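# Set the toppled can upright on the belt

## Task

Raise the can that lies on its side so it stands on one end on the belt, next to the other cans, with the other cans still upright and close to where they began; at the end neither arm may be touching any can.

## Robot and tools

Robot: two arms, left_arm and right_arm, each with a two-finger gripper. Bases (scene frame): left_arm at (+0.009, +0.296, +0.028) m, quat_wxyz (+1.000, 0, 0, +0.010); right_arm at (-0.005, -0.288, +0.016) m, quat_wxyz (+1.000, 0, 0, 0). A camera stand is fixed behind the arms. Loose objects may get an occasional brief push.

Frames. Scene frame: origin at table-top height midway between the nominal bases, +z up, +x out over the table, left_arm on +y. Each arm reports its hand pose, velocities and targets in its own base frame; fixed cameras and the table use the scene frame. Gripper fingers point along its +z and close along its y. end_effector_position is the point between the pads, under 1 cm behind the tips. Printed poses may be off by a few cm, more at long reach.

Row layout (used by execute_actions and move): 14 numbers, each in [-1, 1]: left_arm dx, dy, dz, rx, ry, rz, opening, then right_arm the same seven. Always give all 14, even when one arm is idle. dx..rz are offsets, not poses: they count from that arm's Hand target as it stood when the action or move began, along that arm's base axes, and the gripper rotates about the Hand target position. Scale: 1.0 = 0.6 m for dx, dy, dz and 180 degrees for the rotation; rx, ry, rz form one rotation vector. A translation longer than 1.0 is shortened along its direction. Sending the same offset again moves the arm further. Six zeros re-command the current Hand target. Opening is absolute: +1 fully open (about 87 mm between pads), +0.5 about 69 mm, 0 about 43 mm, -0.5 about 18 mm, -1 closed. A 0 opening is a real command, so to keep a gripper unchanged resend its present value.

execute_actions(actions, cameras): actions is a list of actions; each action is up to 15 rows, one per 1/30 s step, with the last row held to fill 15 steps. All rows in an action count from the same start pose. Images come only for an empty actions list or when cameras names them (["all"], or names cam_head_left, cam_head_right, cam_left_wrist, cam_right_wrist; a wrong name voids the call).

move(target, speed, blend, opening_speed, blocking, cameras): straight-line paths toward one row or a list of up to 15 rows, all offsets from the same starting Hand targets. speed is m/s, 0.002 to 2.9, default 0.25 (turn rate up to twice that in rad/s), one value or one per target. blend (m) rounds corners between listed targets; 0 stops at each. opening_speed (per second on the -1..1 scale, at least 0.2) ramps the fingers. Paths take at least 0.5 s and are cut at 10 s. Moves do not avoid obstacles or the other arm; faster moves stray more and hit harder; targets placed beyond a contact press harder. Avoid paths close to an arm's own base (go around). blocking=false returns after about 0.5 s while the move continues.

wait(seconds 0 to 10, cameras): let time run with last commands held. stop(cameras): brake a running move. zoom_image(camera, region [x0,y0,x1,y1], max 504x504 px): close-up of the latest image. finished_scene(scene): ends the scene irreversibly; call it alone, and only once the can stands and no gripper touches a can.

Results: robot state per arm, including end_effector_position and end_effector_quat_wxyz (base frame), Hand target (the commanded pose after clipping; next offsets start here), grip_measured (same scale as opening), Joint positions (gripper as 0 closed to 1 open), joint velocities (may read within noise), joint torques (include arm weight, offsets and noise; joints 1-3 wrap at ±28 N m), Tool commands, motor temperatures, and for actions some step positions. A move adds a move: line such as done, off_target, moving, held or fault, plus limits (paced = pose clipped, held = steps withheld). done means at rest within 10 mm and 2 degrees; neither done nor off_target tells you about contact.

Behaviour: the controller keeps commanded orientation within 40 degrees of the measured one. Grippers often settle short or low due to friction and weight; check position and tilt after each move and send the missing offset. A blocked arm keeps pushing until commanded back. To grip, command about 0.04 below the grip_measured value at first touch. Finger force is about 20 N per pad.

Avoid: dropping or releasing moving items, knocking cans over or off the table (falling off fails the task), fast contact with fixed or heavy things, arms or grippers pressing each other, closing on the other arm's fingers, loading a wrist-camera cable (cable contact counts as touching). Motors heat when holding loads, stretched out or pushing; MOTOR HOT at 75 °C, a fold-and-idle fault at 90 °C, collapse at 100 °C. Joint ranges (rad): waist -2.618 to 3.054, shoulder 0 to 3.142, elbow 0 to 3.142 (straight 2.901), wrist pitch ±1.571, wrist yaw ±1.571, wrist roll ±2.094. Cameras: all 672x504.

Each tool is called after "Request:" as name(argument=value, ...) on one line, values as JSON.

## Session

Request:
execute_actions(actions=[])

Scene clock: 0.00 s.
left_arm: end_effector_position=(+0.3574, -0.1774, +0.1389) grip_measured=+0.991 end_effector_quat_wxyz=(+0.493, -0.135, +0.818, -0.264) | right_arm: end_effector_position=(+0.3493, +0.0387, +0.1688) grip_measured=+1.000 end_effector_quat_wxyz=(+0.603, +0.304, +0.720, +0.162)
Joint positions: left_arm=[-0.439 1.297 0.629 0.282 -0.103 -0.698 0.995] | right_arm=[0.192 0.988 0.437 0.315 0.319 0.737 1]
Joint velocities: within noise
Joint torques (N m): no reading
Motor temperatures (°C): left_arm=[14 20 17 18 13 14 18] | right_arm=[15 18 20 16 17 14 17]
Heat: left arm: 20 °C; right arm: 20 °C.
Hand target: left_arm +0.3603, -0.1786, +0.1486; +0.502, -0.135, +0.810, -0.270 | right_arm +0.3518, +0.0390, +0.1785; +0.611, +0.303, +0.712, +0.167
Tool commands: left_gripper/opening=+1.0 right_gripper/opening=+1.0

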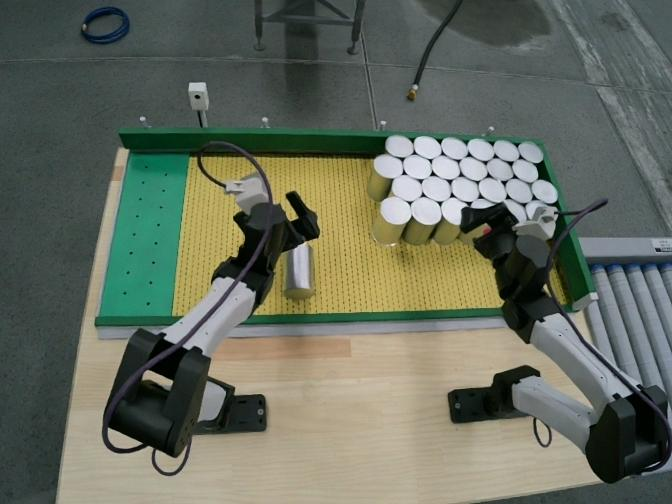

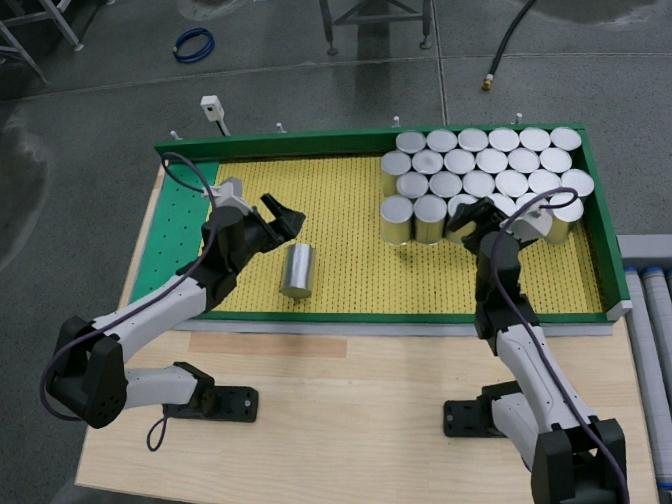

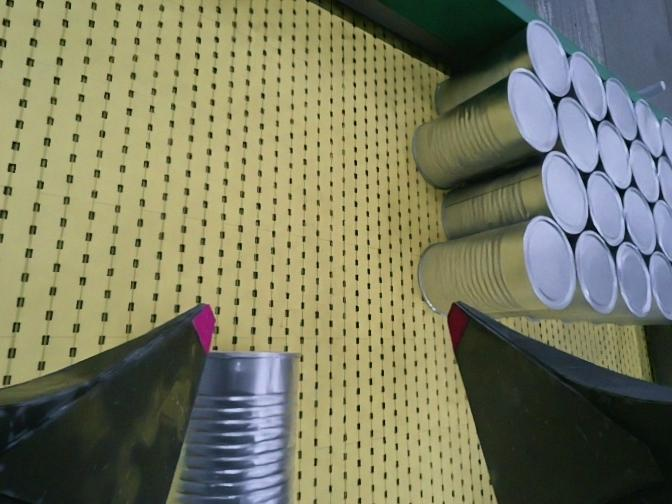

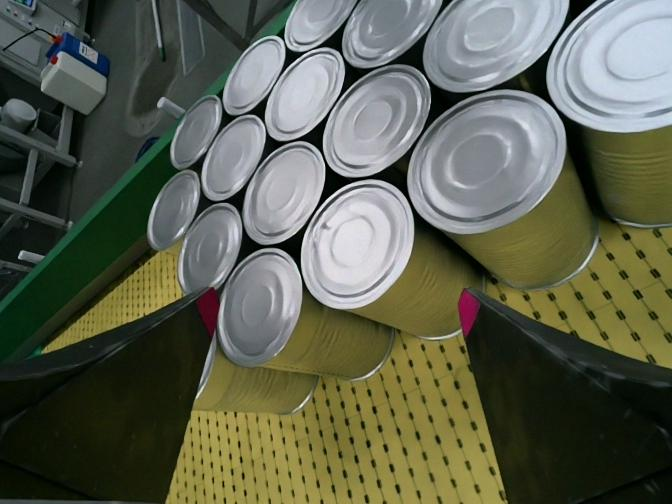

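Request:
move(target=[-0.104,0.028,-0.05,0.184,0.342,-0.092,1,0,0,0,0,0,0,1], speed=0.4, cameras=["cam_left_wrist","cam_head_left"])

Scene clock: 11.63 s.
left_arm: end_effector_position=(+0.2936, -0.1577, +0.1173) grip_measured=+0.991 end_effector_quat_wxyz=(-0.003, -0.007, +1.000, +0.002) | right_arm: end_effector_position=(+0.3493, +0.0387, +0.1688) grip_measured=+1.000 end_effector_quat_wxyz=(+0.603, +0.304, +0.720, +0.162)
Joint positions: left_arm=[-0.438 1.959 1.753 -1.372 0 -0.452 0.995] | right_arm=[0.192 0.988 0.437 0.315 0.319 0.737 1]
Joint torques (N m): left_arm=[-0.27 -8.98 7.32 0.42 -0.02 0.21] | right_arm=[-0.23 -2.07 8.24 2.2 0.17 -0.05]
Heat: left arm: 22 °C; right arm: 21 °C.
Hand target: left_arm +0.2979, -0.1618, +0.1185; -0.001, +0.001, +1.000, +0.000 | right_arm +0.3518, +0.0390, +0.1785; +0.611, +0.303, +0.712, +0.167
Off the commanded pose: left_arm 0.006 m, 1 deg | right_arm 0.010 m, 1 deg.
move: done
Images, in order (width x height): cam_head_left 672x504, cam_left_wrist 672x504.

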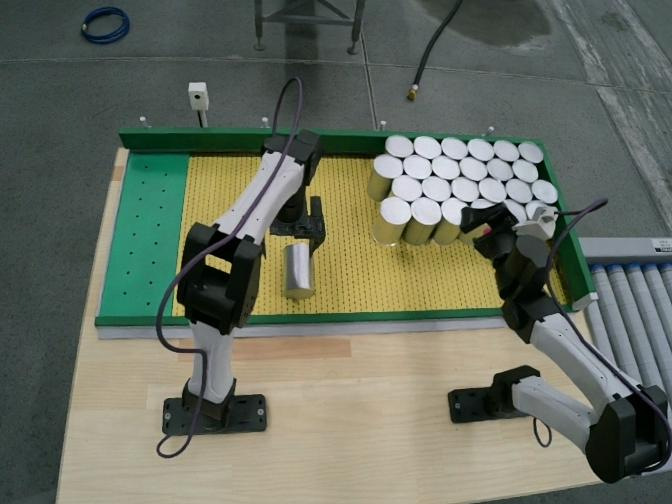

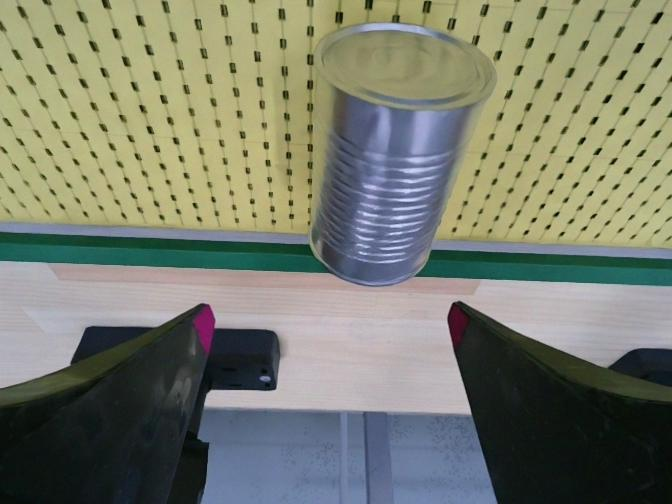

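Request:
move(target=[0.03,-0.04,-0.05,0,0,-0.0167,1,0,0,0,0,0,0,1], speed=0.2, cameras=["cam_left_wrist"])

Scene clock: 20.03 s.
left_arm: end_effector_position=(+0.3064, -0.1796, +0.0887) grip_measured=+0.991 end_effector_quat_wxyz=(-0.014, +0.021, +1.000, +0.007) | right_arm: end_effector_position=(+0.3493, +0.0387, +0.1688) grip_measured=+1.000 end_effector_quat_wxyz=(+0.603, +0.304, +0.720, +0.162)
Joint positions: left_arm=[-0.48 2.077 1.807 -1.331 0 -0.439 0.995] | right_arm=[0.192 0.988 0.437 0.315 0.319 0.737 1]
Joint torques (N m): left_arm=[-0.03 -10.15 7.23 0.59 -0.02 0.2] | right_arm=[-0.24 -2.09 8.23 2.21 0.17 -0.04]
Heat: left arm: 24 °C; right arm: 22 °C.
Hand target: left_arm +0.3160, -0.1858, +0.0885; -0.001, +0.027, +1.000, +0.001 | right_arm +0.3518, +0.0390, +0.1785; +0.611, +0.303, +0.712, +0.167
Off the commanded pose: left_arm 0.011 m, 2 deg | right_arm 0.010 m, 1 deg.
move: off_target (left_arm)
Images, in order (width x height): cam_left_wrist 672x504.

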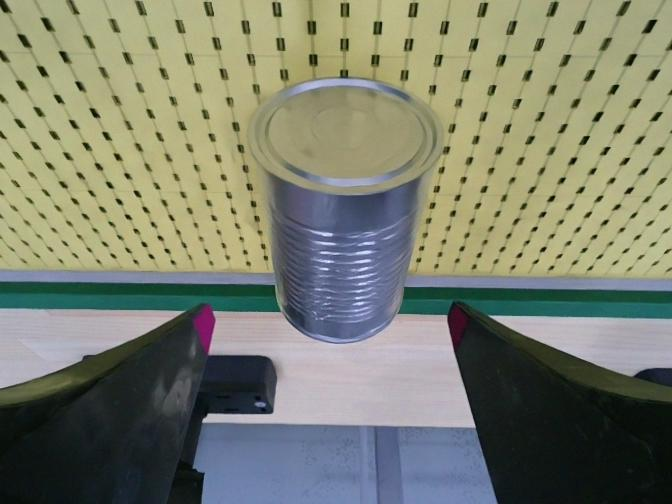

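Request:
move(target=[[-0.005,-0.007,-0.148,0,0,0,1,0,0,0,0,0,0,1],[-0.005,-0.007,-0.148,0,0,0,0.1,0,0,0,0,0,0,1]], speed=0.12, opening_speed=0.9, cameras=["cam_left_wrist"])

Scene clock: 30.83 s.
left_arm: end_effector_position=(+0.3147, -0.1877, +0.0082) grip_measured=+0.456 end_effector_quat_wxyz=(+0.003, +0.026, +1.000, -0.002) | right_arm: end_effector_position=(+0.3493, +0.0387, +0.1688) grip_measured=+1.000 end_effector_quat_wxyz=(+0.603, +0.304, +0.720, +0.162)
Joint positions: left_arm=[-0.49 2.138 1.584 -1.008 0 -0.438 0.728] | right_arm=[0.192 0.988 0.437 0.315 0.319 0.737 1]
Joint torques (N m): left_arm=[-0.35 -10.44 4.15 0.68 -0.02 0.07] | right_arm=[-0.21 -2.1 8.25 2.21 0.17 -0.06]
Motor temperatures (°C): left_arm=[14 27 21 19 13 14 18] | right_arm=[15 19 23 20 17 14 17]
Heat: left arm: 27 °C; right arm: 23 °C.
Hand target: left_arm +0.3129, -0.1899, -0.0003; -0.001, +0.027, +1.000, +0.000 | right_arm +0.3518, +0.0390, +0.1785; +0.611, +0.303, +0.712, +0.167
Off the commanded pose: left_arm 0.009 m, 1 deg | right_arm 0.010 m, 1 deg.
move: done
Images, in order (width x height): cam_left_wrist 672x504.

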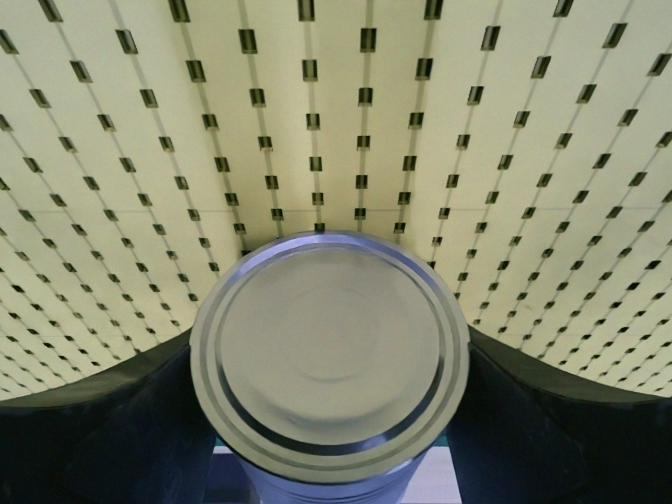

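Request:
move(target=[[0,0,0.16,0,0,0,0.1,0,0,0,0,0,0,1],[0.205,-0.167,0.215,-0.263,-0.4745,-0.218,0.1,0,0,0,0,0,0,1]], speed=[0.2,0.4], blend=0.02, cameras=["cam_head_left","cam_left_wrist","cam_right_wrist"])

Scene clock: 41.57 s.
left_arm: end_effector_position=(+0.4258, -0.2853, +0.0951) grip_measured=+0.456 end_effector_quat_wxyz=(+0.610, +0.309, +0.649, -0.333) | right_arm: end_effector_position=(+0.3493, +0.0387, +0.1688) grip_measured=+1.000 end_effector_quat_wxyz=(+0.603, +0.304, +0.720, +0.162)
Joint positions: left_arm=[-0.414 2.022 0.831 1.151 0.53 -0.035 0.728] | right_arm=[0.192 0.988 0.437 0.315 0.319 0.737 1]
Joint torques (N m): left_arm=[0.84 -10.21 6.24 3.13 0.25 -0.02] | right_arm=[-0.21 -2.07 8.23 2.21 0.16 -0.05]
Heat: left arm: 30 °C; right arm: 23 °C.
Hand target: left_arm +0.4359, -0.2903, +0.1287; +0.654, +0.312, +0.600, -0.340 | right_arm +0.3518, +0.0390, +0.1785; +0.611, +0.303, +0.712, +0.167
Off the commanded pose: left_arm 0.035 m, 8 deg | right_arm 0.010 m, 1 deg.
move: off_target (left_arm)
Images, in order (width x height): cam_head_left 672x504, cam_left_wrist 672x504, cam_right_wrist 672x504.

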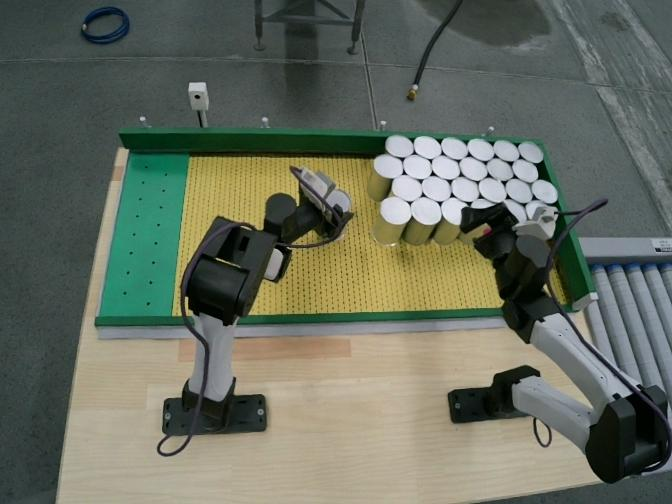

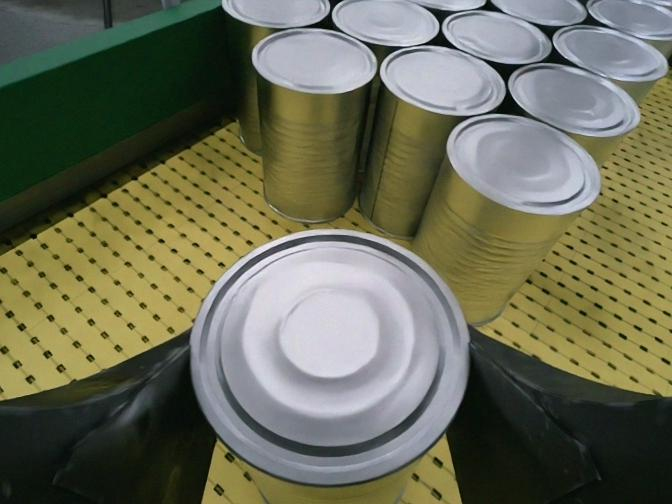

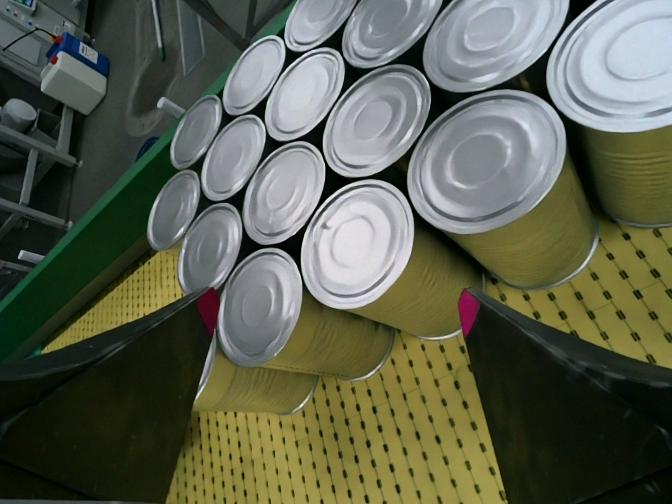

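Request:
move(target=[[-0.008,-0.045,-0.01,0.0014,-0.021,0,0.1,0,0,0,0,0,0,1],[-0.008,-0.045,-0.022,0.0014,-0.021,0,0.1,0,0,0,0,0,0,1]], speed=[0.12,0.04], blend=0.004, cameras=["cam_head_right","cam_left_wrist"])

Scene clock: 51.40 s.
left_arm: end_effector_position=(+0.4147, -0.3108, +0.0778) grip_measured=+0.456 end_effector_quat_wxyz=(+0.618, +0.328, +0.633, -0.333) | right_arm: end_effector_position=(+0.3493, +0.0387, +0.1688) grip_measured=+1.000 end_effector_quat_wxyz=(+0.603, +0.304, +0.720, +0.162)
Joint positions: left_arm=[-0.483 2.108 0.831 1.259 0.489 -0.008 0.728] | right_arm=[0.192 0.988 0.437 0.315 0.319 0.737 1]
Joint torques (N m): left_arm=[0.38 -10.28 6.95 3.18 -0.08 0.19] | right_arm=[-0.25 -2.1 8.27 2.21 0.16 -0.06]
Motor temperatures (°C): left_arm=[14 31 21 25 13 14 18] | right_arm=[15 19 24 22 17 14 17]
Heat: left arm: 31 °C; right arm: 24 °C.
Hand target: left_arm +0.4312, -0.3171, +0.1157; +0.673, +0.325, +0.578, -0.328 | right_arm +0.3518, +0.0390, +0.1785; +0.611, +0.303, +0.712, +0.167
Off the commanded pose: left_arm 0.042 m, 9 deg | right_arm 0.010 m, 1 deg.
move: off_target (left_arm); blend cut to 0.0036 m at target 1
Images, in order (width x height): cam_head_right 672x504, cam_left_wrist 672x504.

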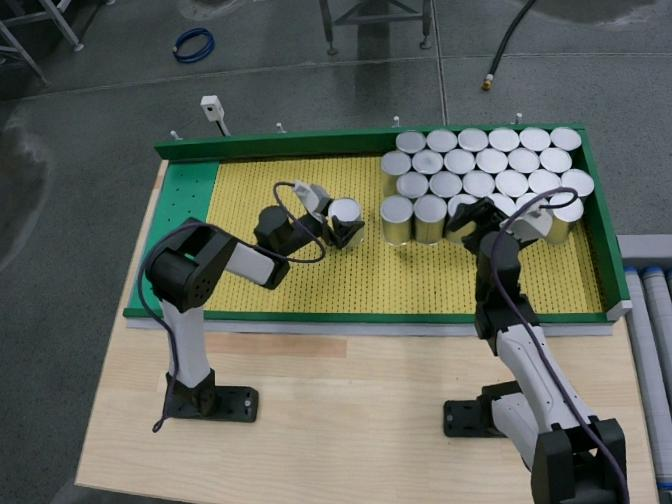

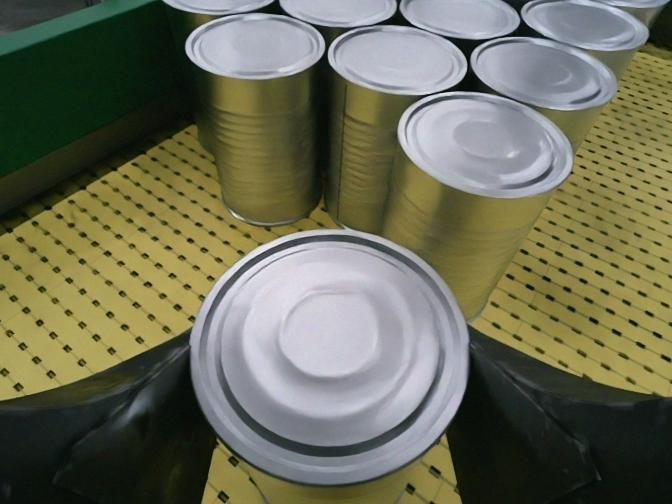

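Request:
move(target=[0,-0.005,-0.014,-0.004,-0.003,0,0.1,0,0,0,0,0,0,1], speed=0.03)

Request:
move(target=[0,0,-0.01,0,0,0,0.1,0,0,0,0,0,0,1], speed=0.03)

Scene clock: 56.73 s.
left_arm: end_effector_position=(+0.4166, -0.3109, +0.0719) grip_measured=+0.456 end_effector_quat_wxyz=(+0.629, +0.326, +0.623, -0.331) | right_arm: end_effector_position=(+0.3493, +0.0387, +0.1688) grip_measured=+1.000 end_effector_quat_wxyz=(+0.603, +0.304, +0.720, +0.162)
Joint positions: left_arm=[-0.483 2.156 0.831 1.337 0.485 -0.008 0.728] | right_arm=[0.192 0.988 0.437 0.315 0.319 0.737 1]
Joint torques (N m): left_arm=[-0.21 -10.22 7.2 3 -0.12 0.1] | right_arm=[-0.25 -2.11 8.25 2.21 0.17 -0.05]
Heat: left arm: 31 °C; right arm: 24 °C.
Hand target: left_arm +0.4312, -0.3201, +0.1072; +0.677, +0.322, +0.573, -0.330 | right_arm +0.3518, +0.0390, +0.1785; +0.611, +0.303, +0.712, +0.167
Off the commanded pose: left_arm 0.039 m, 8 deg | right_arm 0.010 m, 1 deg.
move: off_target (left_arm)

Scene clock: 57.60 s.
left_arm: end_effector_position=(+0.4195, -0.3125, +0.0722) grip_measured=+0.456 end_effector_quat_wxyz=(+0.636, +0.326, +0.615, -0.331) | right_arm: end_effector_position=(+0.3493, +0.0387, +0.1688) grip_measured=+1.000 end_effector_quat_wxyz=(+0.603, +0.304, +0.720, +0.162)
Joint positions: left_arm=[-0.483 2.178 0.843 1.368 0.485 -0.008 0.728] | right_arm=[0.192 0.988 0.437 0.315 0.319 0.737 1]
Joint torques (N m): left_arm=[-0.24 -10.09 6.61 2.91 -0.12 0.09] | right_arm=[-0.24 -2.07 8.27 2.21 0.17 -0.04]
Heat: left arm: 31 °C; right arm: 24 °C.
Hand target: left_arm +0.4312, -0.3201, +0.1011; +0.677, +0.322, +0.573, -0.330 | right_arm +0.3518, +0.0390, +0.1785; +0.611, +0.303, +0.712, +0.167
Off the commanded pose: left_arm 0.032 m, 7 deg | right_arm 0.010 m, 1 deg.
move: off_target (left_arm)

Request:
move(target=[[0,0,0,0.009,0.006,0,0.1,0,0,0,0,0,0,1],[0,0,0,0.009,0.006,0,0.95,0,0,0,0,0,0,1]], speed=0.05, opening_speed=0.6, cameras=["cam_left_wrist"])

Scene clock: 62.60 s.
left_arm: end_effector_position=(+0.4240, -0.3157, +0.0785) grip_measured=+0.950 end_effector_quat_wxyz=(+0.643, +0.330, +0.608, -0.329) | right_arm: end_effector_position=(+0.3493, +0.0387, +0.1688) grip_measured=+1.000 end_effector_quat_wxyz=(+0.603, +0.304, +0.720, +0.162)
Joint positions: left_arm=[-0.485 2.178 0.865 1.362 0.484 0.001 0.975] | right_arm=[0.192 0.988 0.437 0.315 0.319 0.737 1]
Joint torques (N m): left_arm=[-0.17 -12.64 5.65 2.24 -0.12 0.19] | right_arm=[-0.24 -2.07 8.21 2.21 0.17 -0.04]
Heat: left arm: 32 °C; right arm: 24 °C.
Hand target: left_arm +0.4311, -0.3202, +0.1011; +0.667, +0.329, +0.584, -0.325 | right_arm +0.3518, +0.0390, +0.1785; +0.611, +0.303, +0.712, +0.167
Off the commanded pose: left_arm 0.024 m, 4 deg | right_arm 0.010 m, 1 deg.
move: off_target (left_arm); target 2's new opening was sent with left_arm's hand 0.032 m and 5 deg from that target
Images, in order (width x height): cam_left_wrist 672x504.

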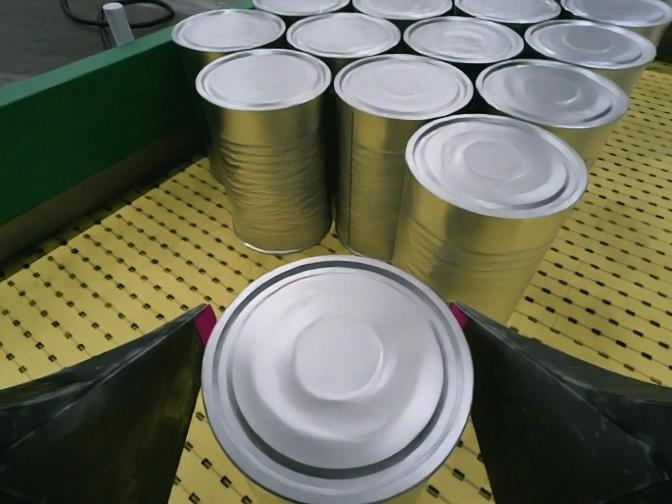

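Request:
move(target=[-0.128,0.182,0.01,0,0,0,1,0,0,0,0,0,0,1], speed=0.15, cameras=["cam_head_left","cam_left_wrist"])

Scene clock: 66.00 s.
left_arm: end_effector_position=(+0.3533, -0.2113, +0.0716) grip_measured=+0.990 end_effector_quat_wxyz=(+0.616, +0.322, +0.641, -0.327) | right_arm: end_effector_position=(+0.3493, +0.0387, +0.1688) grip_measured=+1.000 end_effector_quat_wxyz=(+0.603, +0.304, +0.720, +0.162)
Joint positions: left_arm=[-0.265 1.924 0.424 1.463 0.688 0.001 0.995] | right_arm=[0.192 0.988 0.437 0.315 0.319 0.737 1]
Joint torques (N m): left_arm=[0.94 -11.44 2.29 3.05 0.25 0.08] | right_arm=[-0.21 -2.09 8.27 2.2 0.16 -0.05]
Heat: left arm: 33 °C; right arm: 24 °C.
Hand target: left_arm +0.3544, -0.2109, +0.1070; +0.667, +0.329, +0.584, -0.325 | right_arm +0.3518, +0.0390, +0.1785; +0.611, +0.303, +0.712, +0.167
Off the commanded pose: left_arm 0.035 m, 9 deg | right_arm 0.010 m, 1 deg.
joint sent to its limit (left arm) — joint 4 (wrist pitch), upper limit. The joint targets still meet the commanded pose.
move: off_target (left_arm)
Images, in order (width x height): cam_head_left 672x504, cam_left_wrist 672x504.

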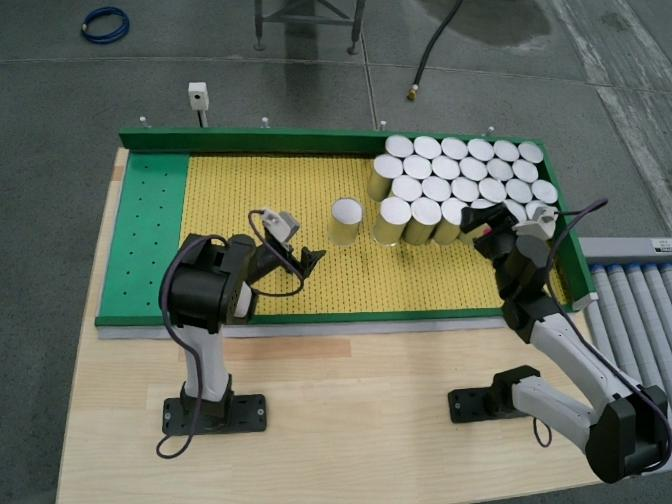

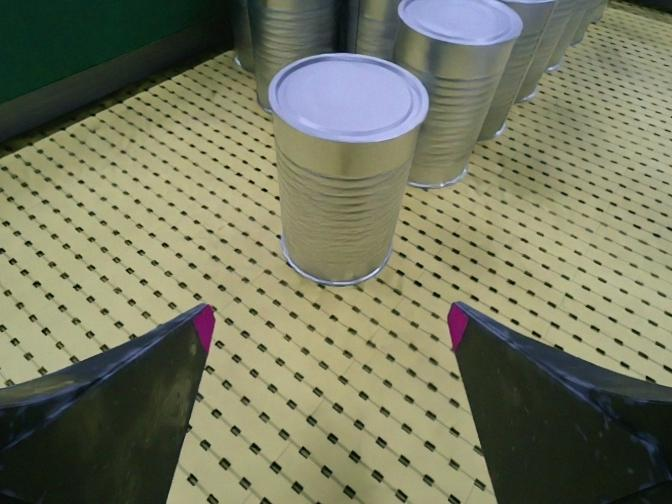

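Request:
finished_scene(scene=3)

The scene is finished: the task was done.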